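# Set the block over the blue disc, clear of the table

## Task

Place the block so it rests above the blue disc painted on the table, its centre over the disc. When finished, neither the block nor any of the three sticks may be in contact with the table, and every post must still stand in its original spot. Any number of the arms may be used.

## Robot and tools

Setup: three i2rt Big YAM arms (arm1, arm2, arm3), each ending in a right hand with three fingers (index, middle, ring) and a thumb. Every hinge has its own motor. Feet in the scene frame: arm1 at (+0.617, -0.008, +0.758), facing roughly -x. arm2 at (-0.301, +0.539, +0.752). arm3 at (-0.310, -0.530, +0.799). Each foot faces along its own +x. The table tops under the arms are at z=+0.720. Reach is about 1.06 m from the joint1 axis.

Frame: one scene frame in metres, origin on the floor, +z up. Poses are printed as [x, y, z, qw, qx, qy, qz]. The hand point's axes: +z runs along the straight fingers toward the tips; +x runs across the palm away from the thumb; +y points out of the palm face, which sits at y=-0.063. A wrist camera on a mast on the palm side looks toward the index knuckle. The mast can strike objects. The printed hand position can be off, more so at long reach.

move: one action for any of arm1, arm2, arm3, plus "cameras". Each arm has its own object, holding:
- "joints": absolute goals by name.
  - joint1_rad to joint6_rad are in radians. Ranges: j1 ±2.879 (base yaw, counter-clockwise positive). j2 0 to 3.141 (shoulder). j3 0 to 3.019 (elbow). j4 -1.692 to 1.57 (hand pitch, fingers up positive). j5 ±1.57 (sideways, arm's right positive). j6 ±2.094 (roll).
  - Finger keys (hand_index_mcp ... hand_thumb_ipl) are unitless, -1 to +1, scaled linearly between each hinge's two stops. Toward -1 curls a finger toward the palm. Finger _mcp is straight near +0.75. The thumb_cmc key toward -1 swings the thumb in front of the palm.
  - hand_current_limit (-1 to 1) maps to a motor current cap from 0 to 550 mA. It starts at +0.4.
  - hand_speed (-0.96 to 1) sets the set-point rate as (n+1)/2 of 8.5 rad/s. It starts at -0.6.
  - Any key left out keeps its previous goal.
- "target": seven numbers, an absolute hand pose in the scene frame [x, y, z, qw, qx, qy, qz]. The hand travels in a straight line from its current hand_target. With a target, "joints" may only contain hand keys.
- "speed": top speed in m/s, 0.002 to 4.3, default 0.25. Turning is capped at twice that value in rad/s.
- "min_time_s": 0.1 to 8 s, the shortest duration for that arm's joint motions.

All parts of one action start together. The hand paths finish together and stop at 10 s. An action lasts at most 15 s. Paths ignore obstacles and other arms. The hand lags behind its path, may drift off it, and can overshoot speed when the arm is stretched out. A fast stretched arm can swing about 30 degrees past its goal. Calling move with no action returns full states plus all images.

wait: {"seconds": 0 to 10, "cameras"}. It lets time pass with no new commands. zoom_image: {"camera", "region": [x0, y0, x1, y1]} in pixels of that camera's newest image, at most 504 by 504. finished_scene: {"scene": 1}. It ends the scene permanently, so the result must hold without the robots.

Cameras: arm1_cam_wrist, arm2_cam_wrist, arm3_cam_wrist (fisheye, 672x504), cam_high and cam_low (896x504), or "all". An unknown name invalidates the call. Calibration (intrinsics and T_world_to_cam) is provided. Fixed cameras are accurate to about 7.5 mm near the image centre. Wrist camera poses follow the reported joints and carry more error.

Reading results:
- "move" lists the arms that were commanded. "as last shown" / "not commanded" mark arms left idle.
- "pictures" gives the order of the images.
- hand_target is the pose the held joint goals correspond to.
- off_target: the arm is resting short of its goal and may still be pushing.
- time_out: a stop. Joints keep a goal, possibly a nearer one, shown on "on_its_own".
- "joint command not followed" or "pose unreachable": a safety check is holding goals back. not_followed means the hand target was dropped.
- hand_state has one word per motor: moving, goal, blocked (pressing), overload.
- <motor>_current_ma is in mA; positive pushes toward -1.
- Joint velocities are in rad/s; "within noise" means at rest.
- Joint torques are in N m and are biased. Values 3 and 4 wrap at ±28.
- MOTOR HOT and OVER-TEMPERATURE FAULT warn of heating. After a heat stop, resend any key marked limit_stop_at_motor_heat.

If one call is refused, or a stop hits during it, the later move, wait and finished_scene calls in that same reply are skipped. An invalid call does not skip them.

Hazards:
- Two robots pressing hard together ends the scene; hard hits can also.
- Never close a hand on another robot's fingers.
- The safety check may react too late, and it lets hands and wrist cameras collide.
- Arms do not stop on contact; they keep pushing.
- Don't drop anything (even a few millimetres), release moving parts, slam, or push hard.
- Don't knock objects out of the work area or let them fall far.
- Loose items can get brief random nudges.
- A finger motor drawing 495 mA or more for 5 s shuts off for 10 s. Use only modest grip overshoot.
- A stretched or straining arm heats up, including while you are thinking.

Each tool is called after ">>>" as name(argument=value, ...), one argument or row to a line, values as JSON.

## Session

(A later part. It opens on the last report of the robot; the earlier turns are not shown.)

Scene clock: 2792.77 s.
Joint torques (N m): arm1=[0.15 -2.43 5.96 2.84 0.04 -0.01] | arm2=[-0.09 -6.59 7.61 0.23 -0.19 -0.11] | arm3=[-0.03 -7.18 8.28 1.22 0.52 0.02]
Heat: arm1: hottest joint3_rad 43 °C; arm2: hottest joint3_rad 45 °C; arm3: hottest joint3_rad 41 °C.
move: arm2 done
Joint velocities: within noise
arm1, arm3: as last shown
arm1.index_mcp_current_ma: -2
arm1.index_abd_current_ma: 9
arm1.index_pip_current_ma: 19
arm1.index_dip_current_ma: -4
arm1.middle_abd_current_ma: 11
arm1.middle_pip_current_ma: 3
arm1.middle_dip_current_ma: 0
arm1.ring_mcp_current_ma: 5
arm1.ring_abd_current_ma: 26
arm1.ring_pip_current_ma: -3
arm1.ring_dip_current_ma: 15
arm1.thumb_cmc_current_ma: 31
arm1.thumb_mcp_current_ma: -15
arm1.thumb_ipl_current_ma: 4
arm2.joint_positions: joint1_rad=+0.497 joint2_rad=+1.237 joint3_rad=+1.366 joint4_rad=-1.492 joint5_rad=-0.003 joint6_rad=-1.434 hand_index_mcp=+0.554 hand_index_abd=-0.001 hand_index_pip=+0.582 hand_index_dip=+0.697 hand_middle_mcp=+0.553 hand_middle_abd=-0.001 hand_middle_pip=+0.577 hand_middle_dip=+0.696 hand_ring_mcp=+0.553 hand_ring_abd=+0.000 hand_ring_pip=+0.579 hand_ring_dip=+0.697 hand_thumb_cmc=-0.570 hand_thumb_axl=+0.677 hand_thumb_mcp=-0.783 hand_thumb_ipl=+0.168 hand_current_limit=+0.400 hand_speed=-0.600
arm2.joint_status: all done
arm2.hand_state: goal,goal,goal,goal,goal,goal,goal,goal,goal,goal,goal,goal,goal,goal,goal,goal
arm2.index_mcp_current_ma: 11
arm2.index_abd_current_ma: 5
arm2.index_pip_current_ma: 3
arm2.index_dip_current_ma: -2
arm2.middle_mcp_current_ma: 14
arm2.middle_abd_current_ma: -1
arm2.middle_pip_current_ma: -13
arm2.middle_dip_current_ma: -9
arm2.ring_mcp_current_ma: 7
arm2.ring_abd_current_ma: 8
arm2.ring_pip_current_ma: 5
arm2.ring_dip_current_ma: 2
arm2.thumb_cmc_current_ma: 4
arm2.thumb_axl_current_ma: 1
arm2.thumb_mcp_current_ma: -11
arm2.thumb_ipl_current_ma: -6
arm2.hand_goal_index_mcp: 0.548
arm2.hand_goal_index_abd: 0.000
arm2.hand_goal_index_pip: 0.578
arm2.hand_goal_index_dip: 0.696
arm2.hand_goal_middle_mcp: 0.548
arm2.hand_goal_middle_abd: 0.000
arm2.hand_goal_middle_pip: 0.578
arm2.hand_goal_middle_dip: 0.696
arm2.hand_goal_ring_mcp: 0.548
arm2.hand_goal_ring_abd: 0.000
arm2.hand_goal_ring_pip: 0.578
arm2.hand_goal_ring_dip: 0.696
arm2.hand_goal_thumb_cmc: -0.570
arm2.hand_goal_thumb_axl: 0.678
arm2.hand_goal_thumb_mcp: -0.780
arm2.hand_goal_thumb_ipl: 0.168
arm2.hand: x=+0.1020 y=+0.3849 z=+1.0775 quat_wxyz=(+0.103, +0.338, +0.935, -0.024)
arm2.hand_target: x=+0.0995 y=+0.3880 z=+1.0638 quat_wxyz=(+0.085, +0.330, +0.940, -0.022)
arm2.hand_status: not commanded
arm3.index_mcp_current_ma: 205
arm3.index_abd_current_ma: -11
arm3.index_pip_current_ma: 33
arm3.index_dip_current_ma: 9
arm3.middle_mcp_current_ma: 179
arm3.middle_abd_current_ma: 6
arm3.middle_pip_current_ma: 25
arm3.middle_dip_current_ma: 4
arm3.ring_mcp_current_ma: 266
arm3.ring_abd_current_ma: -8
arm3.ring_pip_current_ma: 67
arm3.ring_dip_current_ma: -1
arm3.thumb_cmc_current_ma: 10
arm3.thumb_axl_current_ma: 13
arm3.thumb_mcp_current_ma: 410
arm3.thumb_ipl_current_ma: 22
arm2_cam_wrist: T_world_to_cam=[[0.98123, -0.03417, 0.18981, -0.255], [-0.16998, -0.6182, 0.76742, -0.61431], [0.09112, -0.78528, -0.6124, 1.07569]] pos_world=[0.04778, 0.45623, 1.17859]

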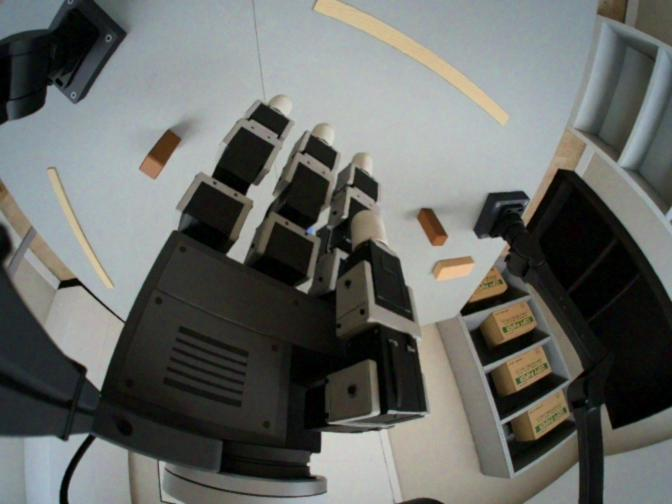

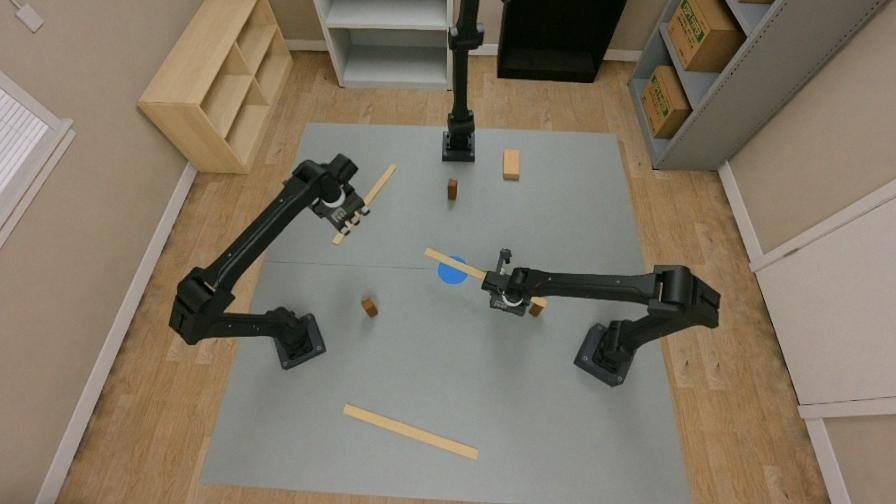

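>>> move(
  arm2={"target": [0.31, 0.34, 0.93, 0.0, 0.2164, 0.9763, 0.0], "speed": 0.25},
  cameras=["arm2_cam_wrist", "cam_high", "cam_low"],
)

>>> zoom_image(
  camera="cam_high",
  region=[310, 140, 430, 240],
)

Scene clock: 2836.57 s.
Joint torques (N m): arm1=[0.15 -2.43 5.96 2.84 0.04 -0.01] | arm2=[-0.09 -18.14 11.88 -0.34 -0.38 -0.15] | arm3=[-0.03 -7.12 8.27 1.28 0.52 0.02]
Heat: arm1: hottest joint3_rad 43 °C; arm2: hottest joint3_rad 47 °C; arm3: hottest joint3_rad 40 °C.
move: arm2 off_target
Joint velocities: within noise
arm1, arm3: as last shown
arm1.index_abd_current_ma: 11
arm1.index_pip_current_ma: 15
arm1.index_dip_current_ma: 6
arm1.middle_mcp_current_ma: 7
arm1.middle_abd_current_ma: 12
arm1.middle_pip_current_ma: 2
arm1.middle_dip_current_ma: -5
arm1.ring_mcp_current_ma: 7
arm1.ring_pip_current_ma: -4
arm1.ring_dip_current_ma: 12
arm1.thumb_cmc_current_ma: 33
arm1.thumb_axl_current_ma: 11
arm1.thumb_mcp_current_ma: -12
arm1.thumb_ipl_current_ma: -2
arm2.joint_positions: joint1_rad=+0.601 joint2_rad=+1.967 joint3_rad=+1.864 joint4_rad=-1.496 joint5_rad=-0.005 joint6_rad=-1.570 hand_index_mcp=+0.554 hand_index_abd=+0.006 hand_index_pip=+0.582 hand_index_dip=+0.697 hand_middle_mcp=+0.553 hand_middle_abd=+0.006 hand_middle_pip=+0.577 hand_middle_dip=+0.696 hand_ring_mcp=+0.553 hand_ring_abd=+0.006 hand_ring_pip=+0.579 hand_ring_dip=+0.697 hand_thumb_cmc=-0.567 hand_thumb_axl=+0.679 hand_thumb_mcp=-0.783 hand_thumb_ipl=+0.168 hand_current_limit=+0.400 hand_speed=-0.600
arm2.joint_status: not commanded
arm2.hand_state: goal,goal,goal,goal,goal,goal,goal,goal,goal,goal,goal,goal,goal,goal,goal,goal
arm2.index_mcp_current_ma: 11
arm2.index_abd_current_ma: 11
arm2.index_pip_current_ma: -1
arm2.index_dip_current_ma: -5
arm2.middle_mcp_current_ma: 17
arm2.middle_abd_current_ma: 2
arm2.middle_pip_current_ma: -8
arm2.middle_dip_current_ma: -5
arm2.ring_mcp_current_ma: 7
arm2.ring_abd_current_ma: 15
arm2.ring_pip_current_ma: 10
arm2.ring_dip_current_ma: 9
arm2.thumb_cmc_current_ma: 10
arm2.thumb_axl_current_ma: 3
arm2.thumb_mcp_current_ma: -9
arm2.thumb_ipl_current_ma: -11
arm2.hand_goal_index_mcp: 0.548
arm2.hand_goal_index_abd: 0.000
arm2.hand_goal_index_pip: 0.578
arm2.hand_goal_index_dip: 0.696
arm2.hand_goal_middle_mcp: 0.548
arm2.hand_goal_middle_abd: 0.000
arm2.hand_goal_middle_pip: 0.578
arm2.hand_goal_middle_dip: 0.696
arm2.hand_goal_ring_mcp: 0.548
arm2.hand_goal_ring_abd: 0.000
arm2.hand_goal_ring_pip: 0.578
arm2.hand_goal_ring_dip: 0.696
arm2.hand_goal_thumb_cmc: -0.570
arm2.hand_goal_thumb_axl: 0.678
arm2.hand_goal_thumb_mcp: -0.780
arm2.hand_goal_thumb_ipl: 0.168
arm2.hand: x=+0.2989 y=+0.3421 z=+0.9192 quat_wxyz=(-0.013, +0.226, +0.974, +0.002)
arm2.hand_target: x=+0.3095 y=+0.3403 z=+0.9299 quat_wxyz=(+0.000, +0.217, +0.976, +0.000)
arm2.hand_status: off_target (0.016 m and 1.9 deg from the pose sent, 0.259 m and 19.1 deg at the start)
arm3.index_mcp_current_ma: 201
arm3.index_abd_current_ma: 0
arm3.index_pip_current_ma: 35
arm3.index_dip_current_ma: -2
arm3.middle_mcp_current_ma: 185
arm3.middle_abd_current_ma: -16
arm3.middle_pip_current_ma: 7
arm3.middle_dip_current_ma: 2
arm3.ring_mcp_current_ma: 274
arm3.ring_abd_current_ma: -16
arm3.ring_pip_current_ma: 62
arm3.ring_dip_current_ma: -9
arm3.thumb_cmc_current_ma: 1
arm3.thumb_axl_current_ma: 16
arm3.thumb_mcp_current_ma: 405
arm3.thumb_ipl_current_ma: 24
arm2_cam_wrist: T_world_to_cam=[[0.9813, 0.19201, -0.01321, -0.31037], [0.14633, -0.69975, 0.69924, -0.48981], [0.12502, -0.6881, -0.71476, 0.97792]] pos_world=[0.25398, 0.38976, 1.03737]

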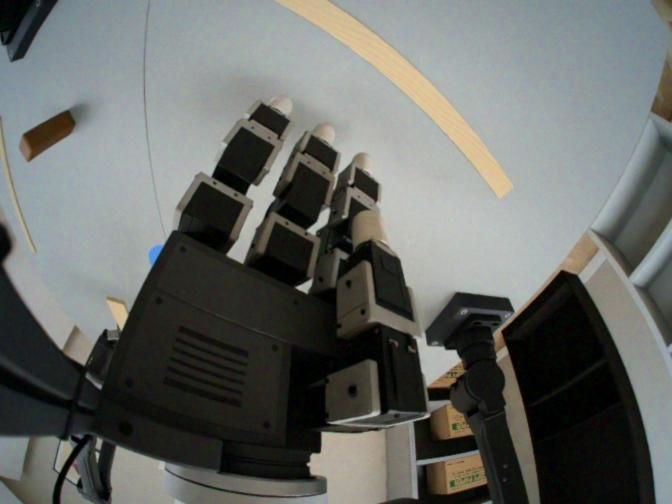

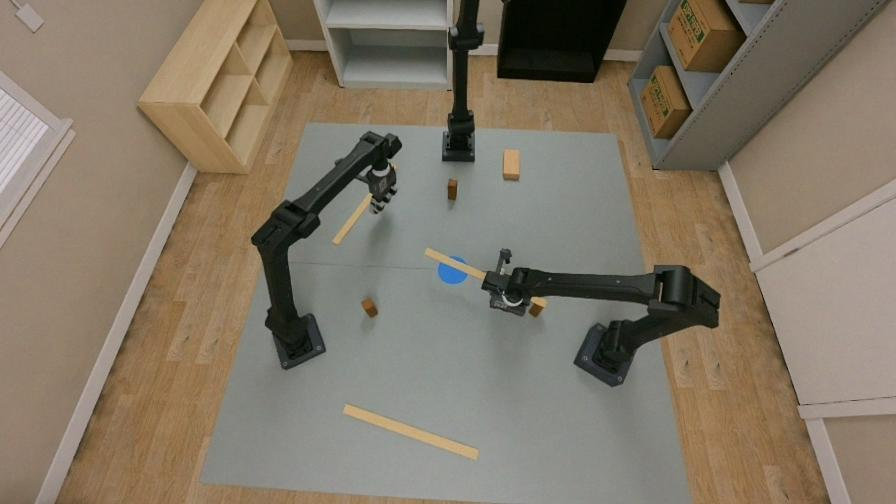

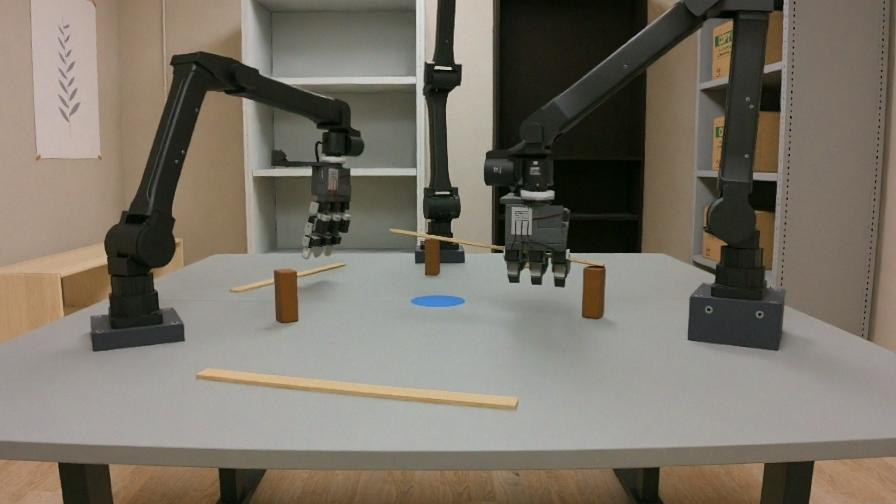

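Scaled by 4.200 from the camera's image (finer frame: 1280x720).

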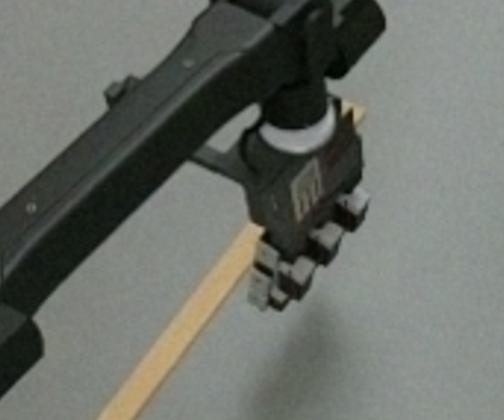

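>>> move(
  arm2={"target": [0.345, 0.362, 0.885, 0.008, 0.2164, 0.9763, 0.0], "speed": 0.12},
  cameras=["arm2_cam_wrist", "cam_high", "cam_low"],
)

>>> zoom_image(
  camera="cam_low",
  region=[220, 200, 380, 320],
)

Scene clock: 2891.87 s.
Joint torques (N m): arm1=[0.15 -2.43 5.94 2.84 0.05 -0.01] | arm2=[-0.38 -17.38 11.22 0.29 -0.35 0.17] | arm3=[-0.03 -7.3 8.27 1.29 0.52 0.03]
Heat: arm1: hottest joint3_rad 43 °C; arm2: hottest joint3_rad 50 °C; arm3: hottest joint3_rad 40 °C.
move: arm2 off_target
Joint velocities: within noise
arm1.joint_positions: joint1_rad=+0.250 joint2_rad=+1.438 joint3_rad=+2.828 joint4_rad=-1.330 joint5_rad=-0.023 joint6_rad=+1.049 hand_index_mcp=+1.000 hand_index_abd=+0.256 hand_index_pip=-0.482 hand_index_dip=+0.007 hand_middle_mcp=+0.763 hand_middle_abd=+0.145 hand_middle_pip=+0.577 hand_middle_dip=+0.696 hand_ring_mcp=+0.762 hand_ring_abd=-0.087 hand_ring_pip=+0.577 hand_ring_dip=+0.696 hand_thumb_cmc=-0.545 hand_thumb_axl=+0.683 hand_thumb_mcp=-0.784 hand_thumb_ipl=+0.168 hand_current_limit=+0.400 hand_speed=-0.600
arm1.joint_status: not commanded
arm1.hand_state: overload,goal,goal,goal,goal,goal,goal,goal,goal,blocked,goal,goal,blocked,goal,goal,goal
arm1.index_mcp_current_ma: -4
arm1.index_abd_current_ma: 7
arm1.index_pip_current_ma: 18
arm1.index_dip_current_ma: 0
arm1.middle_mcp_current_ma: 6
arm1.middle_abd_current_ma: 15
arm1.middle_pip_current_ma: 5
arm1.middle_dip_current_ma: -3
arm1.ring_mcp_current_ma: 8
arm1.ring_abd_current_ma: 30
arm1.ring_pip_current_ma: -1
arm1.ring_dip_current_ma: 14
arm1.thumb_cmc_current_ma: 39
arm1.thumb_axl_current_ma: 12
arm1.thumb_mcp_current_ma: -11
arm1.thumb_ipl_current_ma: -1
arm1.hand_goal_index_mcp: 0.754
arm1.hand_goal_index_abd: 0.250
arm1.hand_goal_index_pip: -0.500
arm1.hand_goal_index_dip: 0.000
arm1.hand_goal_middle_mcp: 0.754
arm1.hand_goal_middle_abd: 0.140
arm1.hand_goal_middle_pip: 0.576
arm1.hand_goal_middle_dip: 0.696
arm1.hand_goal_ring_mcp: 0.754
arm1.hand_goal_ring_abd: -0.140
arm1.hand_goal_ring_pip: 0.576
arm1.hand_goal_ring_dip: 0.696
arm1.hand_goal_thumb_cmc: -0.570
arm1.hand_goal_thumb_axl: 0.678
arm1.hand_goal_thumb_mcp: -0.780
arm1.hand_goal_thumb_ipl: 0.168
arm1.hand: x=+0.2486 y=-0.0272 z=+1.6844 quat_wxyz=(+0.722, +0.274, -0.631, -0.082)
arm1.hand_target: x=+0.2482 y=-0.0274 z=+1.6884 quat_wxyz=(+0.727, +0.272, -0.626, -0.083)
arm1.hand_status: not commanded
arm2.joint_positions: joint1_rad=+0.661 joint2_rad=+2.021 joint3_rad=+1.864 joint4_rad=-1.416 joint5_rad=-0.008 joint6_rad=-1.546 hand_index_mcp=+0.554 hand_index_abd=+0.005 hand_index_pip=+0.582 hand_index_dip=+0.697 hand_middle_mcp=+0.553 hand_middle_abd=+0.006 hand_middle_pip=+0.577 hand_middle_dip=+0.696 hand_ring_mcp=+0.553 hand_ring_abd=+0.006 hand_ring_pip=+0.579 hand_ring_dip=+0.697 hand_thumb_cmc=-0.567 hand_thumb_axl=+0.679 hand_thumb_mcp=-0.783 hand_thumb_ipl=+0.168 hand_current_limit=+0.400 hand_speed=-0.600
arm2.joint_status: not commanded
arm2.hand_state: goal,goal,goal,goal,goal,goal,goal,goal,goal,goal,goal,goal,goal,goal,goal,goal
arm2.index_mcp_current_ma: 10
arm2.index_abd_current_ma: 8
arm2.index_pip_current_ma: 0
arm2.index_dip_current_ma: -5
arm2.middle_mcp_current_ma: 11
arm2.middle_abd_current_ma: 9
arm2.middle_pip_current_ma: -9
arm2.middle_dip_current_ma: -7
arm2.ring_mcp_current_ma: 5
arm2.ring_abd_current_ma: 11
arm2.ring_pip_current_ma: 10
arm2.ring_dip_current_ma: 2
arm2.thumb_cmc_current_ma: 5
arm2.thumb_axl_current_ma: 7
arm2.thumb_mcp_current_ma: -12
arm2.thumb_ipl_current_ma: -7
arm2.hand_goal_index_mcp: 0.548
arm2.hand_goal_index_abd: 0.000
arm2.hand_goal_index_pip: 0.578
arm2.hand_goal_index_dip: 0.696
arm2.hand_goal_middle_mcp: 0.548
arm2.hand_goal_middle_abd: 0.000
arm2.hand_goal_middle_pip: 0.578
arm2.hand_goal_middle_dip: 0.696
arm2.hand_goal_ring_mcp: 0.548
arm2.hand_goal_ring_abd: 0.000
arm2.hand_goal_ring_pip: 0.578
arm2.hand_goal_ring_dip: 0.696
arm2.hand_goal_thumb_cmc: -0.570
arm2.hand_goal_thumb_axl: 0.678
arm2.hand_goal_thumb_mcp: -0.780
arm2.hand_goal_thumb_ipl: 0.168
arm2.hand: x=+0.3308 y=+0.3696 z=+0.8877 quat_wxyz=(+0.000, +0.208, +0.978, +0.001)
arm2.hand_target: x=+0.3443 y=+0.3622 z=+0.8851 quat_wxyz=(+0.008, +0.216, +0.976, +0.000)
arm2.hand_status: off_target (0.016 m and 1.4 deg from the pose sent, 0.061 m and 2.6 deg at the start)
arm3: as last shown
arm3.index_mcp_current_ma: 199
arm3.index_abd_current_ma: -21
arm3.index_pip_current_ma: 31
arm3.index_dip_current_ma: 5
arm3.middle_mcp_current_ma: 190
arm3.middle_abd_current_ma: 4
arm3.middle_pip_current_ma: 24
arm3.middle_dip_current_ma: 7
arm3.ring_mcp_current_ma: 279
arm3.ring_pip_current_ma: 65
arm3.ring_dip_current_ma: -3
arm3.thumb_cmc_current_ma: 3
arm3.thumb_axl_current_ma: 21
arm3.thumb_mcp_current_ma: 419
arm2_cam_wrist: T_world_to_cam=[[0.97355, 0.22828, 0.00921, -0.37818], [0.1547, -0.68834, 0.70871, -0.46858], [0.16812, -0.68854, -0.70544, 0.94794]] pos_world=[0.2813, 0.41648, 1.00429]

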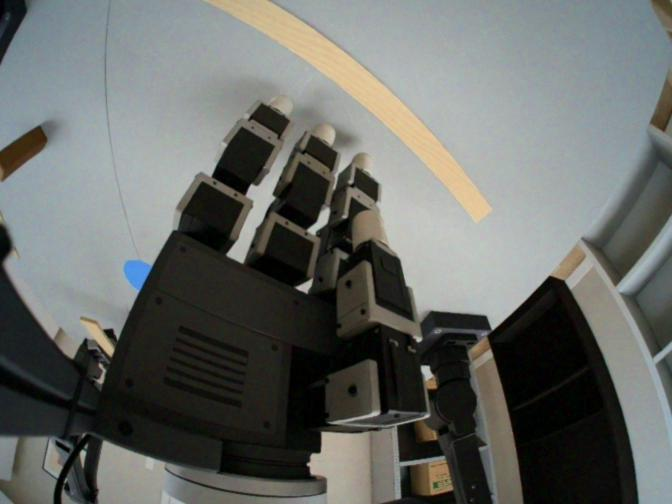

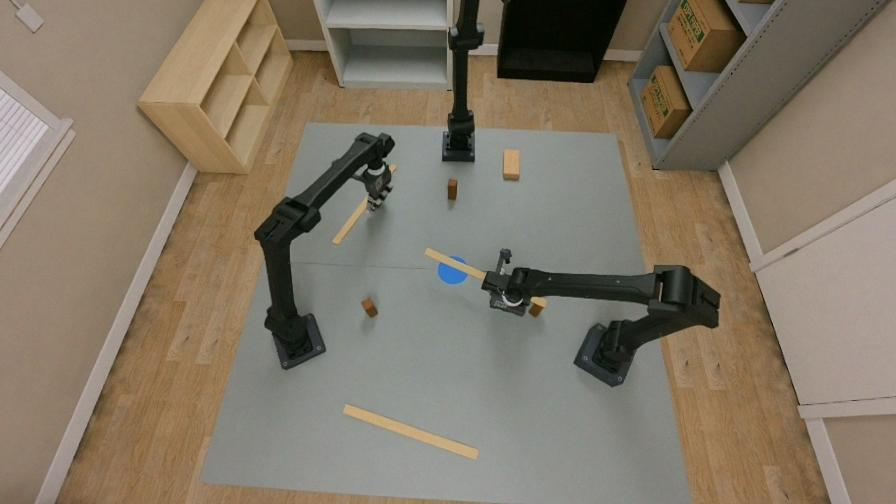

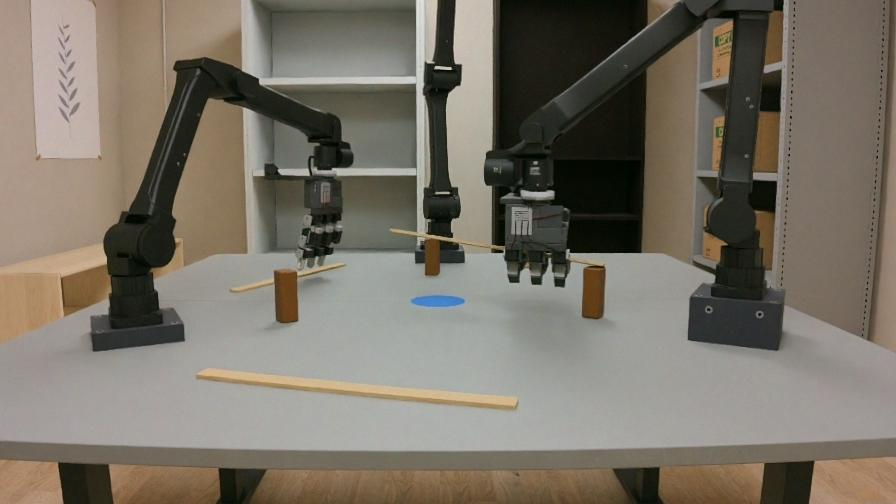

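Scaled by 3.150 from the camera's image (finer frame: 1280x720).

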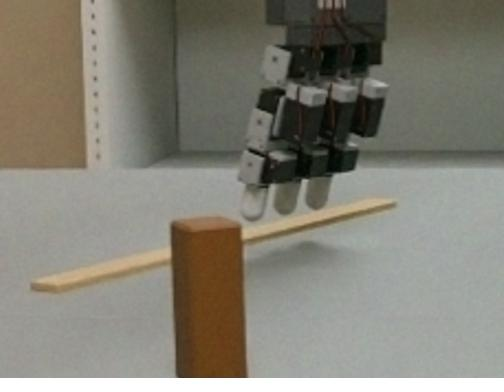

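>>> move(
  arm2={"target": [0.342, 0.360, 0.864, 0.006, 0.2164, 0.9763, 0.0], "speed": 0.06},
  cameras=["cam_low", "arm2_cam_wrist"],
)

>>> zoom_image(
  camera="cam_low",
  region=[220, 200, 380, 320],
)

Scene clock: 2918.20 s.
Joint torques (N m): arm1=[0.09 -2.43 5.94 2.82 0.04 0] | arm2=[-0.91 -17.26 8.18 0.47 -0.33 0.15] | arm3=[-0.03 -7.06 8.28 1.25 0.52 0.01]
Heat: arm1: hottest joint3_rad 43 °C; arm2: hottest joint3_rad 51 °C; arm3: hottest joint3_rad 40 °C.
move: arm2 off_target
Joint velocities: within noise
arm1, arm3: as last shown
arm1.index_abd_current_ma: 10
arm1.index_pip_current_ma: 13
arm1.middle_mcp_current_ma: 5
arm1.middle_abd_current_ma: 11
arm1.middle_dip_current_ma: 3
arm1.ring_mcp_current_ma: 3
arm1.ring_abd_current_ma: 26
arm1.ring_pip_current_ma: -5
arm1.ring_dip_current_ma: 11
arm1.thumb_cmc_current_ma: 34
arm1.thumb_axl_current_ma: 2
arm1.thumb_mcp_current_ma: -18
arm1.thumb_ipl_current_ma: 2
arm2.joint_positions: joint1_rad=+0.661 joint2_rad=+2.021 joint3_rad=+1.864 joint4_rad=-1.372 joint5_rad=-0.008 joint6_rad=-1.546 hand_index_mcp=+0.554 hand_index_abd=+0.005 hand_index_pip=+0.582 hand_index_dip=+0.697 hand_middle_mcp=+0.553 hand_middle_abd=+0.006 hand_middle_pip=+0.577 hand_middle_dip=+0.696 hand_ring_mcp=+0.553 hand_ring_abd=+0.006 hand_ring_pip=+0.579 hand_ring_dip=+0.697 hand_thumb_cmc=-0.567 hand_thumb_axl=+0.679 hand_thumb_mcp=-0.783 hand_thumb_ipl=+0.168 hand_current_limit=+0.400 hand_speed=-0.600
arm2.joint_status: not commanded
arm2.hand_state: goal,goal,goal,goal,goal,goal,goal,goal,goal,goal,goal,goal,goal,goal,goal,goal
arm2.index_mcp_current_ma: 9
arm2.index_abd_current_ma: 9
arm2.index_pip_current_ma: 2
arm2.index_dip_current_ma: -2
arm2.middle_mcp_current_ma: 17
arm2.middle_abd_current_ma: 11
arm2.middle_pip_current_ma: -10
arm2.middle_dip_current_ma: -8
arm2.ring_mcp_current_ma: 7
arm2.ring_abd_current_ma: 13
arm2.ring_pip_current_ma: 11
arm2.ring_dip_current_ma: 5
arm2.thumb_cmc_current_ma: 7
arm2.thumb_axl_current_ma: 9
arm2.thumb_mcp_current_ma: -9
arm2.thumb_ipl_current_ma: -9
arm2.hand_goal_index_mcp: 0.548
arm2.hand_goal_index_abd: 0.000
arm2.hand_goal_index_pip: 0.578
arm2.hand_goal_index_dip: 0.696
arm2.hand_goal_middle_mcp: 0.548
arm2.hand_goal_middle_abd: 0.000
arm2.hand_goal_middle_pip: 0.578
arm2.hand_goal_middle_dip: 0.696
arm2.hand_goal_ring_mcp: 0.548
arm2.hand_goal_ring_abd: 0.000
arm2.hand_goal_ring_pip: 0.578
arm2.hand_goal_ring_dip: 0.696
arm2.hand_goal_thumb_cmc: -0.570
arm2.hand_goal_thumb_axl: 0.678
arm2.hand_goal_thumb_mcp: -0.780
arm2.hand_goal_thumb_ipl: 0.168
arm2.hand: x=+0.3409 y=+0.3654 z=+0.8890 quat_wxyz=(+0.022, +0.208, +0.978, -0.003)
arm2.hand_target: x=+0.3412 y=+0.3604 z=+0.8643 quat_wxyz=(+0.006, +0.216, +0.976, +0.000)
arm2.hand_status: off_target (0.026 m and 2.1 deg from the pose sent, 0.028 m and 1.2 deg at the start)
arm3.index_mcp_current_ma: 202
arm3.index_abd_current_ma: -8
arm3.index_pip_current_ma: 33
arm3.index_dip_current_ma: 16
arm3.middle_mcp_current_ma: 188
arm3.middle_abd_current_ma: -4
arm3.middle_pip_current_ma: 30
arm3.middle_dip_current_ma: 2
arm3.ring_mcp_current_ma: 280
arm3.ring_abd_current_ma: -19
arm3.ring_pip_current_ma: 84
arm3.ring_dip_current_ma: 2
arm3.thumb_cmc_current_ma: -7
arm3.thumb_axl_current_ma: 19
arm3.thumb_mcp_current_ma: 404
arm3.thumb_ipl_current_ma: 16
pictures: arm2_cam_wrist, cam_low
arm2_cam_wrist: T_world_to_cam=[[0.97247, 0.22868, 0.04481, -0.41846], [0.12557, -0.67624, 0.7259, -0.48372], [0.19631, -0.70029, -0.68633, 0.92204]] pos_world=[0.28668, 0.41428, 1.00271]

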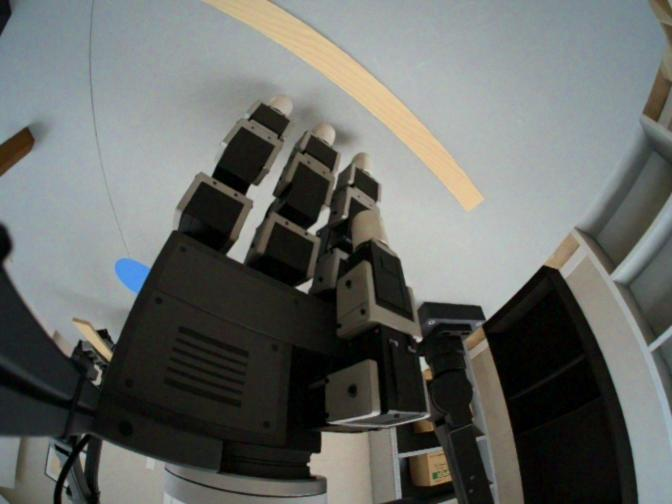

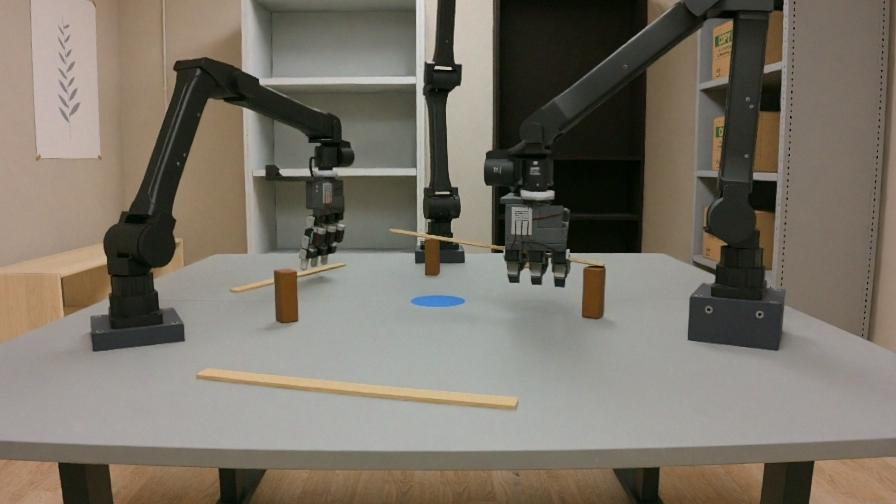

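Scaled by 3.150 from the camera's image (finer frame: 1280x720).

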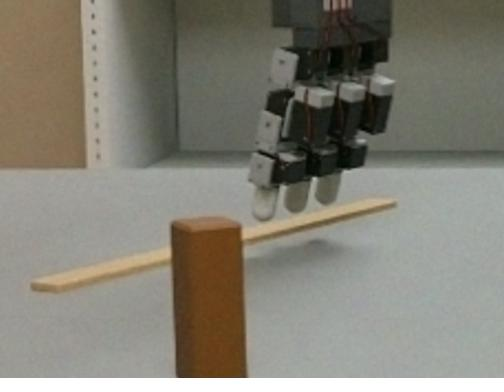

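>>> move(
  arm2={"joints": {"joint2_rad": 2.055}, "min_time_s": 1.0},
  cameras=["cam_low", "arm2_cam_wrist"],
)

>>> zoom_image(
  camera="cam_low",
  region=[220, 200, 380, 320],
)

Scene clock: 2927.37 s.
Joint torques (N m): arm1=[0.09 -2.43 5.96 2.82 0.04 -0.01] | arm2=[-0.97 -17.49 8.17 0.44 -0.34 0.15] | arm3=[0.03 -7.18 8.29 1.22 0.52 0.01]
Heat: arm1: hottest joint3_rad 43 °C; arm2: hottest joint3_rad 50 °C; arm3: hottest joint3_rad 40 °C.
move: arm2 done
Joint velocities: within noise
arm1, arm3: as last shown
arm1.index_mcp_current_ma: 1
arm1.index_abd_current_ma: 3
arm1.index_pip_current_ma: 15
arm1.index_dip_current_ma: 4
arm1.middle_mcp_current_ma: 4
arm1.middle_abd_current_ma: 7
arm1.middle_pip_current_ma: 1
arm1.middle_dip_current_ma: 0
arm1.ring_mcp_current_ma: 12
arm1.ring_abd_current_ma: 27
arm1.ring_pip_current_ma: -6
arm1.ring_dip_current_ma: 12
arm1.thumb_cmc_current_ma: 29
arm1.thumb_axl_current_ma: 5
arm1.thumb_mcp_current_ma: -14
arm1.thumb_ipl_current_ma: -1
arm2.joint_positions: joint1_rad=+0.661 joint2_rad=+2.021 joint3_rad=+1.864 joint4_rad=-1.372 joint5_rad=-0.008 joint6_rad=-1.546 hand_index_mcp=+0.554 hand_index_abd=+0.005 hand_index_pip=+0.582 hand_index_dip=+0.697 hand_middle_mcp=+0.553 hand_middle_abd=+0.006 hand_middle_pip=+0.577 hand_middle_dip=+0.696 hand_ring_mcp=+0.553 hand_ring_abd=+0.006 hand_ring_pip=+0.579 hand_ring_dip=+0.697 hand_thumb_cmc=-0.567 hand_thumb_axl=+0.679 hand_thumb_mcp=-0.783 hand_thumb_ipl=+0.168 hand_current_limit=+0.400 hand_speed=-0.600
arm2.joint_status: all done
arm2.hand_state: goal,goal,goal,goal,goal,goal,goal,goal,goal,goal,goal,goal,goal,goal,goal,goal
arm2.index_mcp_current_ma: 11
arm2.index_abd_current_ma: 9
arm2.index_pip_current_ma: -1
arm2.index_dip_current_ma: -2
arm2.middle_mcp_current_ma: 20
arm2.middle_abd_current_ma: 8
arm2.middle_pip_current_ma: -8
arm2.middle_dip_current_ma: -4
arm2.ring_mcp_current_ma: 12
arm2.ring_abd_current_ma: 14
arm2.ring_pip_current_ma: 4
arm2.ring_dip_current_ma: 8
arm2.thumb_cmc_current_ma: 12
arm2.thumb_axl_current_ma: 5
arm2.thumb_mcp_current_ma: -8
arm2.thumb_ipl_current_ma: -8
arm2.hand_goal_index_mcp: 0.548
arm2.hand_goal_index_abd: 0.000
arm2.hand_goal_index_pip: 0.578
arm2.hand_goal_index_dip: 0.696
arm2.hand_goal_middle_mcp: 0.548
arm2.hand_goal_middle_abd: 0.000
arm2.hand_goal_middle_pip: 0.578
arm2.hand_goal_middle_dip: 0.696
arm2.hand_goal_ring_mcp: 0.548
arm2.hand_goal_ring_abd: 0.000
arm2.hand_goal_ring_pip: 0.578
arm2.hand_goal_ring_dip: 0.696
arm2.hand_goal_thumb_cmc: -0.570
arm2.hand_goal_thumb_axl: 0.678
arm2.hand_goal_thumb_mcp: -0.780
arm2.hand_goal_thumb_ipl: 0.168
arm2.hand: x=+0.3409 y=+0.3654 z=+0.8890 quat_wxyz=(+0.022, +0.208, +0.978, -0.003)
arm2.hand_target: x=+0.3413 y=+0.3604 z=+0.8663 quat_wxyz=(+0.008, +0.216, +0.976, +0.000)
arm2.hand_status: not commanded
arm3.index_mcp_current_ma: 188
arm3.index_abd_current_ma: -15
arm3.index_pip_current_ma: 53
arm3.index_dip_current_ma: 2
arm3.middle_mcp_current_ma: 169
arm3.middle_abd_current_ma: -14
arm3.middle_pip_current_ma: 34
arm3.middle_dip_current_ma: 3
arm3.ring_mcp_current_ma: 261
arm3.ring_abd_current_ma: -24
arm3.ring_pip_current_ma: 62
arm3.ring_dip_current_ma: -4
arm3.thumb_cmc_current_ma: -4
arm3.thumb_axl_current_ma: -1
arm3.thumb_mcp_current_ma: 410
arm3.thumb_ipl_current_ma: 28
pictures: arm2_cam_wrist, cam_low
arm2_cam_wrist: T_world_to_cam=[[0.97247, 0.22868, 0.04481, -0.41846], [0.12557, -0.67624, 0.7259, -0.48372], [0.19631, -0.70029, -0.68633, 0.92204]] pos_world=[0.28668, 0.41428, 1.00271]

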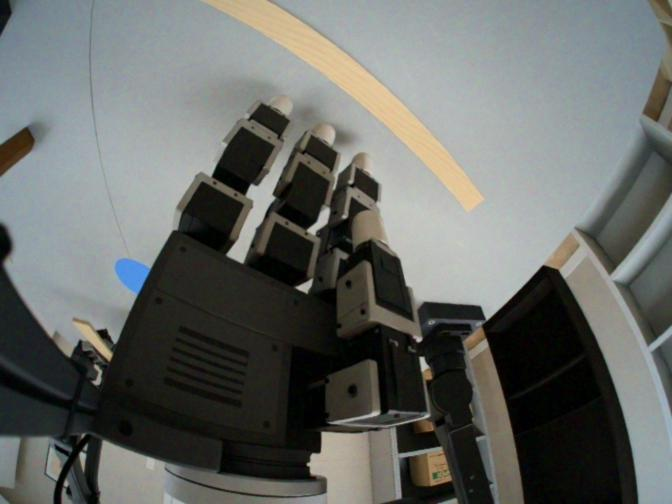

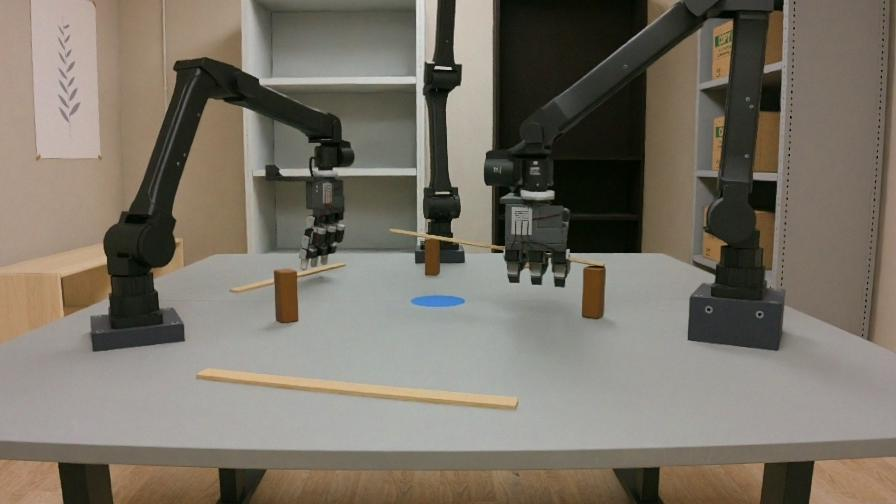

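Scaled by 3.150 from the camera's image (finer frame: 1280x720).

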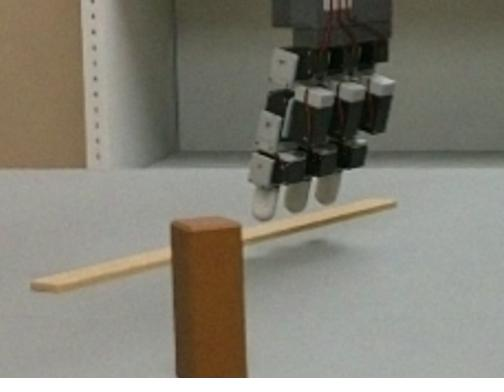

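>>> move(
  arm2={"target": [0.345, 0.360, 0.935, 0.0, 0.2164, 0.9763, 0.0], "speed": 0.15},
  cameras=[],
)

>>> move(
  arm2={"target": [0.345, 0.360, 0.864, 0.0, 0.2164, 0.9763, 0.0], "speed": 0.08},
  cameras=["cam_low", "arm2_cam_wrist"],
)

>>> zoom_image(
  camera="cam_low",
  region=[220, 200, 380, 320],
)

Scene clock: 2941.63 s.
Joint torques (N m): arm1=[0.09 -2.43 5.96 2.82 0.04 -0.01] | arm2=[-0.73 -18.26 11.19 -0.27 -0.26 0.16] | arm3=[-0.03 -7.12 8.27 1.26 0.52 0.02]
Heat: arm1: hottest joint3_rad 43 °C; arm2: hottest joint3_rad 49 °C; arm3: hottest joint3_rad 40 °C.
move: arm2 off_target
Joint velocities: within noise
arm1, arm3: as last shown
arm1.index_mcp_current_ma: -5
arm1.index_abd_current_ma: 7
arm1.index_pip_current_ma: 21
arm1.index_dip_current_ma: 2
arm1.middle_mcp_current_ma: 7
arm1.middle_pip_current_ma: 0
arm1.middle_dip_current_ma: 3
arm1.ring_mcp_current_ma: 10
arm1.ring_abd_current_ma: 28
arm1.ring_pip_current_ma: -4
arm1.ring_dip_current_ma: 14
arm1.thumb_cmc_current_ma: 34
arm1.thumb_axl_current_ma: 13
arm1.thumb_mcp_current_ma: -15
arm1.thumb_ipl_current_ma: -4
arm2.joint_positions: joint1_rad=+0.661 joint2_rad=+2.022 joint3_rad=+2.003 joint4_rad=-1.551 joint5_rad=-0.008 joint6_rad=-1.546 hand_index_mcp=+0.554 hand_index_abd=+0.006 hand_index_pip=+0.582 hand_index_dip=+0.697 hand_middle_mcp=+0.553 hand_middle_abd=+0.006 hand_middle_pip=+0.577 hand_middle_dip=+0.696 hand_ring_mcp=+0.553 hand_ring_abd=+0.006 hand_ring_pip=+0.579 hand_ring_dip=+0.697 hand_thumb_cmc=-0.567 hand_thumb_axl=+0.679 hand_thumb_mcp=-0.783 hand_thumb_ipl=+0.168 hand_current_limit=+0.400 hand_speed=-0.600
arm2.joint_status: not commanded
arm2.hand_state: goal,goal,goal,goal,goal,goal,goal,goal,goal,goal,goal,goal,goal,goal,goal,goal
arm2.index_mcp_current_ma: 9
arm2.index_abd_current_ma: 10
arm2.index_pip_current_ma: 0
arm2.index_dip_current_ma: 0
arm2.middle_mcp_current_ma: 15
arm2.middle_abd_current_ma: 10
arm2.middle_pip_current_ma: -9
arm2.middle_dip_current_ma: -6
arm2.ring_mcp_current_ma: 7
arm2.ring_abd_current_ma: 9
arm2.ring_pip_current_ma: 7
arm2.ring_dip_current_ma: 6
arm2.thumb_cmc_current_ma: 9
arm2.thumb_axl_current_ma: 6
arm2.thumb_mcp_current_ma: -10
arm2.thumb_ipl_current_ma: -10
arm2.hand_goal_index_mcp: 0.548
arm2.hand_goal_index_abd: 0.000
arm2.hand_goal_index_pip: 0.578
arm2.hand_goal_index_dip: 0.696
arm2.hand_goal_middle_mcp: 0.548
arm2.hand_goal_middle_abd: 0.000
arm2.hand_goal_middle_pip: 0.578
arm2.hand_goal_middle_dip: 0.696
arm2.hand_goal_ring_mcp: 0.548
arm2.hand_goal_ring_abd: 0.000
arm2.hand_goal_ring_pip: 0.578
arm2.hand_goal_ring_dip: 0.696
arm2.hand_goal_thumb_cmc: -0.570
arm2.hand_goal_thumb_axl: 0.678
arm2.hand_goal_thumb_mcp: -0.780
arm2.hand_goal_thumb_ipl: 0.168
arm2.hand: x=+0.3362 y=+0.3678 z=+0.9405 quat_wxyz=(+0.002, +0.208, +0.978, +0.000)
arm2.hand_target: x=+0.3446 y=+0.3602 z=+0.9348 quat_wxyz=(+0.000, +0.216, +0.976, +0.000)
arm2.hand_status: off_target (0.013 m and 1.0 deg from the pose sent, 0.047 m and 2.7 deg at the start)
arm3.index_mcp_current_ma: 191
arm3.index_pip_current_ma: 34
arm3.index_dip_current_ma: 12
arm3.middle_mcp_current_ma: 177
arm3.middle_abd_current_ma: -3
arm3.middle_pip_current_ma: 20
arm3.middle_dip_current_ma: 2
arm3.ring_mcp_current_ma: 272
arm3.ring_abd_current_ma: -8
arm3.ring_pip_current_ma: 66
arm3.ring_dip_current_ma: -6
arm3.thumb_cmc_current_ma: 23
arm3.thumb_axl_current_ma: 29
arm3.thumb_mcp_current_ma: 394
arm3.thumb_ipl_current_ma: 9

Scene clock: 2943.10 s.
Joint torques (N m): arm1=[0.09 -2.43 5.94 2.84 0.05 -0.01] | arm2=[-0.79 -17.49 7.38 0.46 -0.23 0.17] | arm3=[-0.03 -7.18 8.28 1.25 0.52 0.01]
Heat: arm1: hottest joint3_rad 43 °C; arm2: hottest joint3_rad 49 °C; arm3: hottest joint3_rad 40 °C.
move: arm2 off_target
Joint velocities: within noise
arm1, arm3: as last shown
arm1.index_mcp_current_ma: -1
arm1.index_abd_current_ma: 10
arm1.index_pip_current_ma: 10
arm1.index_dip_current_ma: 3
arm1.middle_mcp_current_ma: 6
arm1.middle_abd_current_ma: 11
arm1.middle_pip_current_ma: 4
arm1.middle_dip_current_ma: -2
arm1.ring_abd_current_ma: 29
arm1.ring_pip_current_ma: -7
arm1.ring_dip_current_ma: 9
arm1.thumb_cmc_current_ma: 36
arm1.thumb_axl_current_ma: 7
arm1.thumb_ipl_current_ma: 2
arm2.joint_positions: joint1_rad=+0.661 joint2_rad=+2.036 joint3_rad=+1.904 joint4_rad=-1.396 joint5_rad=-0.008 joint6_rad=-1.546 hand_index_mcp=+0.554 hand_index_abd=+0.001 hand_index_pip=+0.582 hand_index_dip=+0.697 hand_middle_mcp=+0.553 hand_middle_abd=-0.001 hand_middle_pip=+0.577 hand_middle_dip=+0.696 hand_ring_mcp=+0.553 hand_ring_abd=+0.004 hand_ring_pip=+0.579 hand_ring_dip=+0.697 hand_thumb_cmc=-0.567 hand_thumb_axl=+0.679 hand_thumb_mcp=-0.783 hand_thumb_ipl=+0.168 hand_current_limit=+0.400 hand_speed=-0.600
arm2.joint_status: not commanded
arm2.hand_state: goal,goal,goal,goal,goal,goal,goal,goal,goal,goal,goal,goal,goal,goal,goal,goal
arm2.index_mcp_current_ma: 11
arm2.index_abd_current_ma: 5
arm2.index_pip_current_ma: 0
arm2.index_dip_current_ma: -5
arm2.middle_mcp_current_ma: 17
arm2.middle_abd_current_ma: 3
arm2.middle_pip_current_ma: -9
arm2.middle_dip_current_ma: -10
arm2.ring_mcp_current_ma: 10
arm2.ring_abd_current_ma: 13
arm2.ring_pip_current_ma: 5
arm2.ring_dip_current_ma: 8
arm2.thumb_cmc_current_ma: 9
arm2.thumb_axl_current_ma: 5
arm2.thumb_mcp_current_ma: -13
arm2.thumb_ipl_current_ma: -8
arm2.hand_goal_index_mcp: 0.548
arm2.hand_goal_index_abd: 0.000
arm2.hand_goal_index_pip: 0.578
arm2.hand_goal_index_dip: 0.696
arm2.hand_goal_middle_mcp: 0.548
arm2.hand_goal_middle_abd: 0.000
arm2.hand_goal_middle_pip: 0.578
arm2.hand_goal_middle_dip: 0.696
arm2.hand_goal_ring_mcp: 0.548
arm2.hand_goal_ring_abd: 0.000
arm2.hand_goal_ring_pip: 0.578
arm2.hand_goal_ring_dip: 0.696
arm2.hand_goal_thumb_cmc: -0.570
arm2.hand_goal_thumb_axl: 0.678
arm2.hand_goal_thumb_mcp: -0.780
arm2.hand_goal_thumb_ipl: 0.168
arm2.hand: x=+0.3465 y=+0.3631 z=+0.8948 quat_wxyz=(+0.022, +0.208, +0.978, -0.003)
arm2.hand_target: x=+0.3440 y=+0.3605 z=+0.8645 quat_wxyz=(+0.000, +0.216, +0.976, +0.000)
arm2.hand_status: off_target (0.031 m and 2.7 deg from the pose sent, 0.078 m and 1.0 deg at the start)
arm3.index_mcp_current_ma: 197
arm3.index_abd_current_ma: -6
arm3.index_pip_current_ma: 46
arm3.index_dip_current_ma: 6
arm3.middle_mcp_current_ma: 167
arm3.middle_abd_current_ma: -8
arm3.middle_pip_current_ma: 14
arm3.middle_dip_current_ma: 17
arm3.ring_mcp_current_ma: 282
arm3.ring_abd_current_ma: 2
arm3.ring_pip_current_ma: 61
arm3.ring_dip_current_ma: -8
arm3.thumb_cmc_current_ma: 9
arm3.thumb_axl_current_ma: 23
arm3.thumb_mcp_current_ma: 392
arm3.thumb_ipl_current_ma: 28
pictures: arm2_cam_wrist, cam_low
arm2_cam_wrist: T_world_to_cam=[[0.97245, 0.2287, 0.04505, -0.42389], [0.12537, -0.67611, 0.72606, -0.49034], [0.19651, -0.70041, -0.68615, 0.92312]] pos_world=[0.29228, 0.41198, 1.00851]

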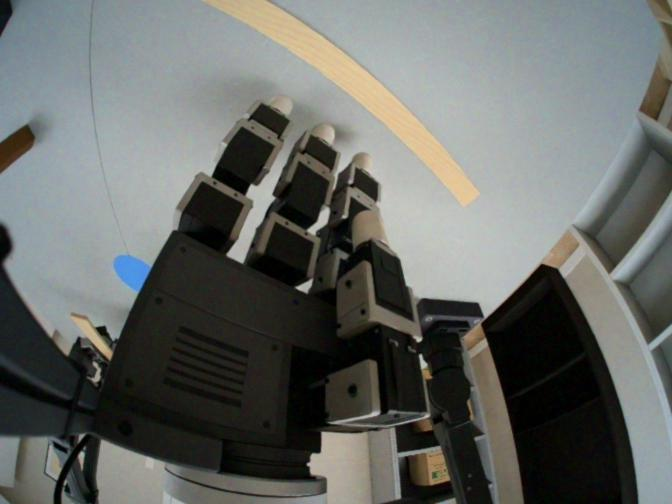

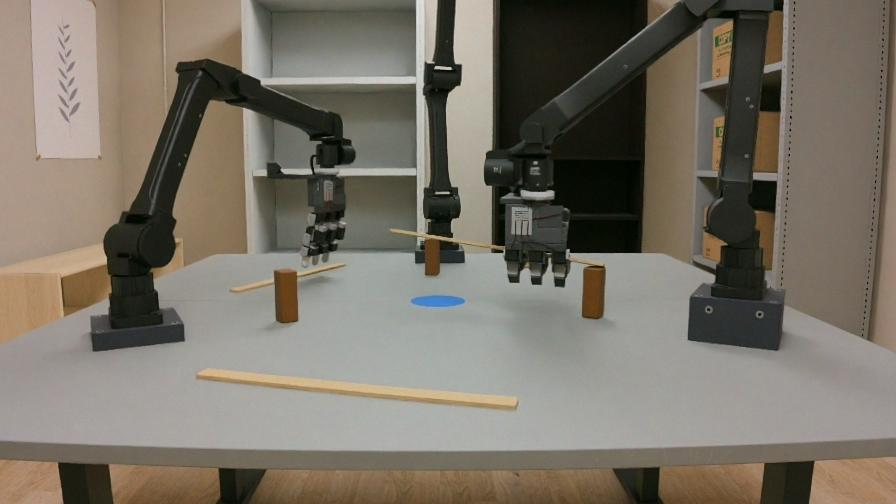

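Scaled by 3.150 from the camera's image (finer frame: 1280x720).

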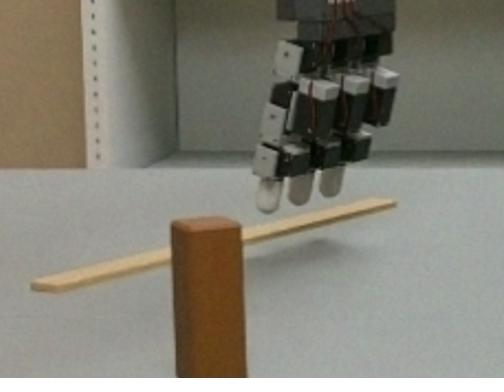

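>>> move(
  arm2={"target": [0.342, 0.360, 0.846, 0.0, 0.2164, 0.9763, 0.0], "speed": 0.05},
  cameras=["cam_low"],
)

>>> zoom_image(
  camera="cam_low",
  region=[220, 200, 380, 320],
)

Scene clock: 2953.83 s.
Joint torques (N m): arm1=[0.09 -2.43 5.96 2.84 0.04 -0.01] | arm2=[-0.91 -17.08 7.06 0.43 -0.24 0.16] | arm3=[-0.15 -7.06 8.25 1.25 0.51 0.02]
Heat: arm1: hottest joint3_rad 43 °C; arm2: hottest joint3_rad 48 °C; arm3: hottest joint3_rad 40 °C.
move: arm2 off_target
Joint velocities: within noise
arm1: as last shown
arm1.index_mcp_current_ma: -2
arm1.index_abd_current_ma: 13
arm1.index_pip_current_ma: 14
arm1.index_dip_current_ma: 5
arm1.middle_mcp_current_ma: 9
arm1.middle_pip_current_ma: 3
arm1.middle_dip_current_ma: 0
arm1.ring_mcp_current_ma: 3
arm1.ring_abd_current_ma: 30
arm1.ring_pip_current_ma: -5
arm1.ring_dip_current_ma: 10
arm1.thumb_cmc_current_ma: 30
arm1.thumb_axl_current_ma: 12
arm1.thumb_mcp_current_ma: -10
arm1.thumb_ipl_current_ma: 0
arm2.joint_positions: joint1_rad=+0.661 joint2_rad=+2.036 joint3_rad=+1.862 joint4_rad=-1.350 joint5_rad=-0.008 joint6_rad=-1.546 hand_index_mcp=+0.554 hand_index_abd=+0.001 hand_index_pip=+0.582 hand_index_dip=+0.697 hand_middle_mcp=+0.553 hand_middle_abd=-0.001 hand_middle_pip=+0.577 hand_middle_dip=+0.696 hand_ring_mcp=+0.553 hand_ring_abd=+0.004 hand_ring_pip=+0.579 hand_ring_dip=+0.697 hand_thumb_cmc=-0.567 hand_thumb_axl=+0.679 hand_thumb_mcp=-0.783 hand_thumb_ipl=+0.168 hand_current_limit=+0.400 hand_speed=-0.600
arm2.joint_status: not commanded
arm2.hand_state: goal,goal,goal,goal,goal,goal,goal,goal,goal,goal,goal,goal,goal,goal,goal,goal
arm2.index_mcp_current_ma: 9
arm2.index_abd_current_ma: 5
arm2.index_pip_current_ma: 0
arm2.index_dip_current_ma: -7
arm2.middle_mcp_current_ma: 15
arm2.middle_abd_current_ma: 3
arm2.middle_pip_current_ma: -13
arm2.middle_dip_current_ma: -3
arm2.ring_mcp_current_ma: 6
arm2.ring_abd_current_ma: 10
arm2.ring_pip_current_ma: 4
arm2.ring_dip_current_ma: 6
arm2.thumb_cmc_current_ma: 5
arm2.thumb_axl_current_ma: 5
arm2.thumb_mcp_current_ma: -9
arm2.thumb_ipl_current_ma: -8
arm2.hand_goal_index_mcp: 0.548
arm2.hand_goal_index_abd: 0.000
arm2.hand_goal_index_pip: 0.578
arm2.hand_goal_index_dip: 0.696
arm2.hand_goal_middle_mcp: 0.548
arm2.hand_goal_middle_abd: 0.000
arm2.hand_goal_middle_pip: 0.578
arm2.hand_goal_middle_dip: 0.696
arm2.hand_goal_ring_mcp: 0.548
arm2.hand_goal_ring_abd: 0.000
arm2.hand_goal_ring_pip: 0.578
arm2.hand_goal_ring_dip: 0.696
arm2.hand_goal_thumb_cmc: -0.570
arm2.hand_goal_thumb_axl: 0.678
arm2.hand_goal_thumb_mcp: -0.780
arm2.hand_goal_thumb_ipl: 0.168
arm2.hand: x=+0.3452 y=+0.3635 z=+0.8791 quat_wxyz=(+0.024, +0.208, +0.978, -0.004)
arm2.hand_target: x=+0.3409 y=+0.3605 z=+0.8468 quat_wxyz=(+0.000, +0.216, +0.976, +0.000)
arm2.hand_status: off_target (0.033 m and 3.0 deg from the pose sent, 0.049 m and 2.7 deg at the start)
arm3.joint_positions: joint1_rad=+0.205 joint2_rad=+1.480 joint3_rad=+0.849 joint4_rad=-0.911 joint5_rad=-0.003 joint6_rad=+1.519 hand_index_mcp=+0.048 hand_index_abd=-0.015 hand_index_pip=+0.032 hand_index_dip=+0.697 hand_middle_mcp=+0.016 hand_middle_abd=-0.008 hand_middle_pip=+0.013 hand_middle_dip=+0.695 hand_ring_mcp=-0.020 hand_ring_abd=-0.011 hand_ring_pip=-0.010 hand_ring_dip=+0.694 hand_thumb_cmc=-0.564 hand_thumb_axl=+0.686 hand_thumb_mcp=-0.230 hand_thumb_ipl=-0.327 hand_current_limit=+0.700 hand_speed=-0.600
arm3.joint_status: not commanded
arm3.hand_state: blocked,goal,blocked,goal,blocked,goal,blocked,goal,blocked,goal,blocked,goal,goal,goal,blocked,goal
arm3.index_mcp_current_ma: 191
arm3.index_abd_current_ma: -9
arm3.index_pip_current_ma: 54
arm3.index_dip_current_ma: 27
arm3.middle_mcp_current_ma: 178
arm3.middle_abd_current_ma: -10
arm3.middle_pip_current_ma: 40
arm3.middle_dip_current_ma: 5
arm3.ring_mcp_current_ma: 276
arm3.ring_abd_current_ma: -17
arm3.ring_pip_current_ma: 73
arm3.ring_dip_current_ma: -5
arm3.thumb_cmc_current_ma: 12
arm3.thumb_axl_current_ma: 14
arm3.thumb_mcp_current_ma: 412
arm3.thumb_ipl_current_ma: 26
arm3.hand_goal_index_mcp: -0.062
arm3.hand_goal_index_abd: 0.000
arm3.hand_goal_index_pip: 0.000
arm3.hand_goal_index_dip: 0.696
arm3.hand_goal_middle_mcp: -0.088
arm3.hand_goal_middle_abd: 0.000
arm3.hand_goal_middle_pip: -0.014
arm3.hand_goal_middle_dip: 0.696
arm3.hand_goal_ring_mcp: -0.170
arm3.hand_goal_ring_abd: 0.000
arm3.hand_goal_ring_pip: -0.058
arm3.hand_goal_ring_dip: 0.696
arm3.hand_goal_thumb_cmc: -0.570
arm3.hand_goal_thumb_axl: 0.678
arm3.hand_goal_thumb_mcp: -0.392
arm3.hand_goal_thumb_ipl: -0.344
arm3.hand: x=-0.1167 y=-0.2234 z=+0.8376 quat_wxyz=(-0.009, +0.796, +0.605, +0.009)
arm3.hand_target: x=-0.1171 y=-0.2205 z=+0.8341 quat_wxyz=(-0.009, +0.796, +0.605, +0.012)
arm3.hand_status: not commanded

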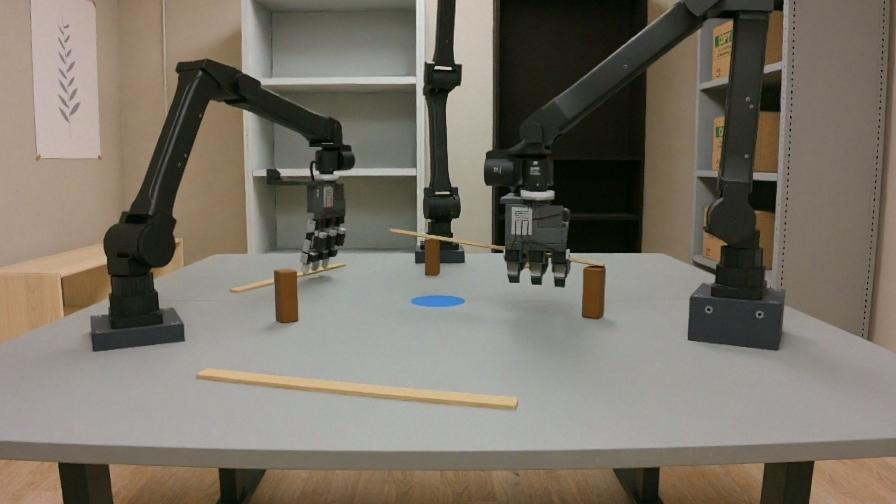

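Scaled by 3.150 from the camera's image (finer frame: 1280x720).

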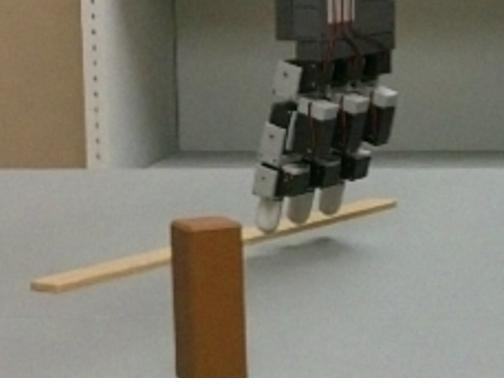

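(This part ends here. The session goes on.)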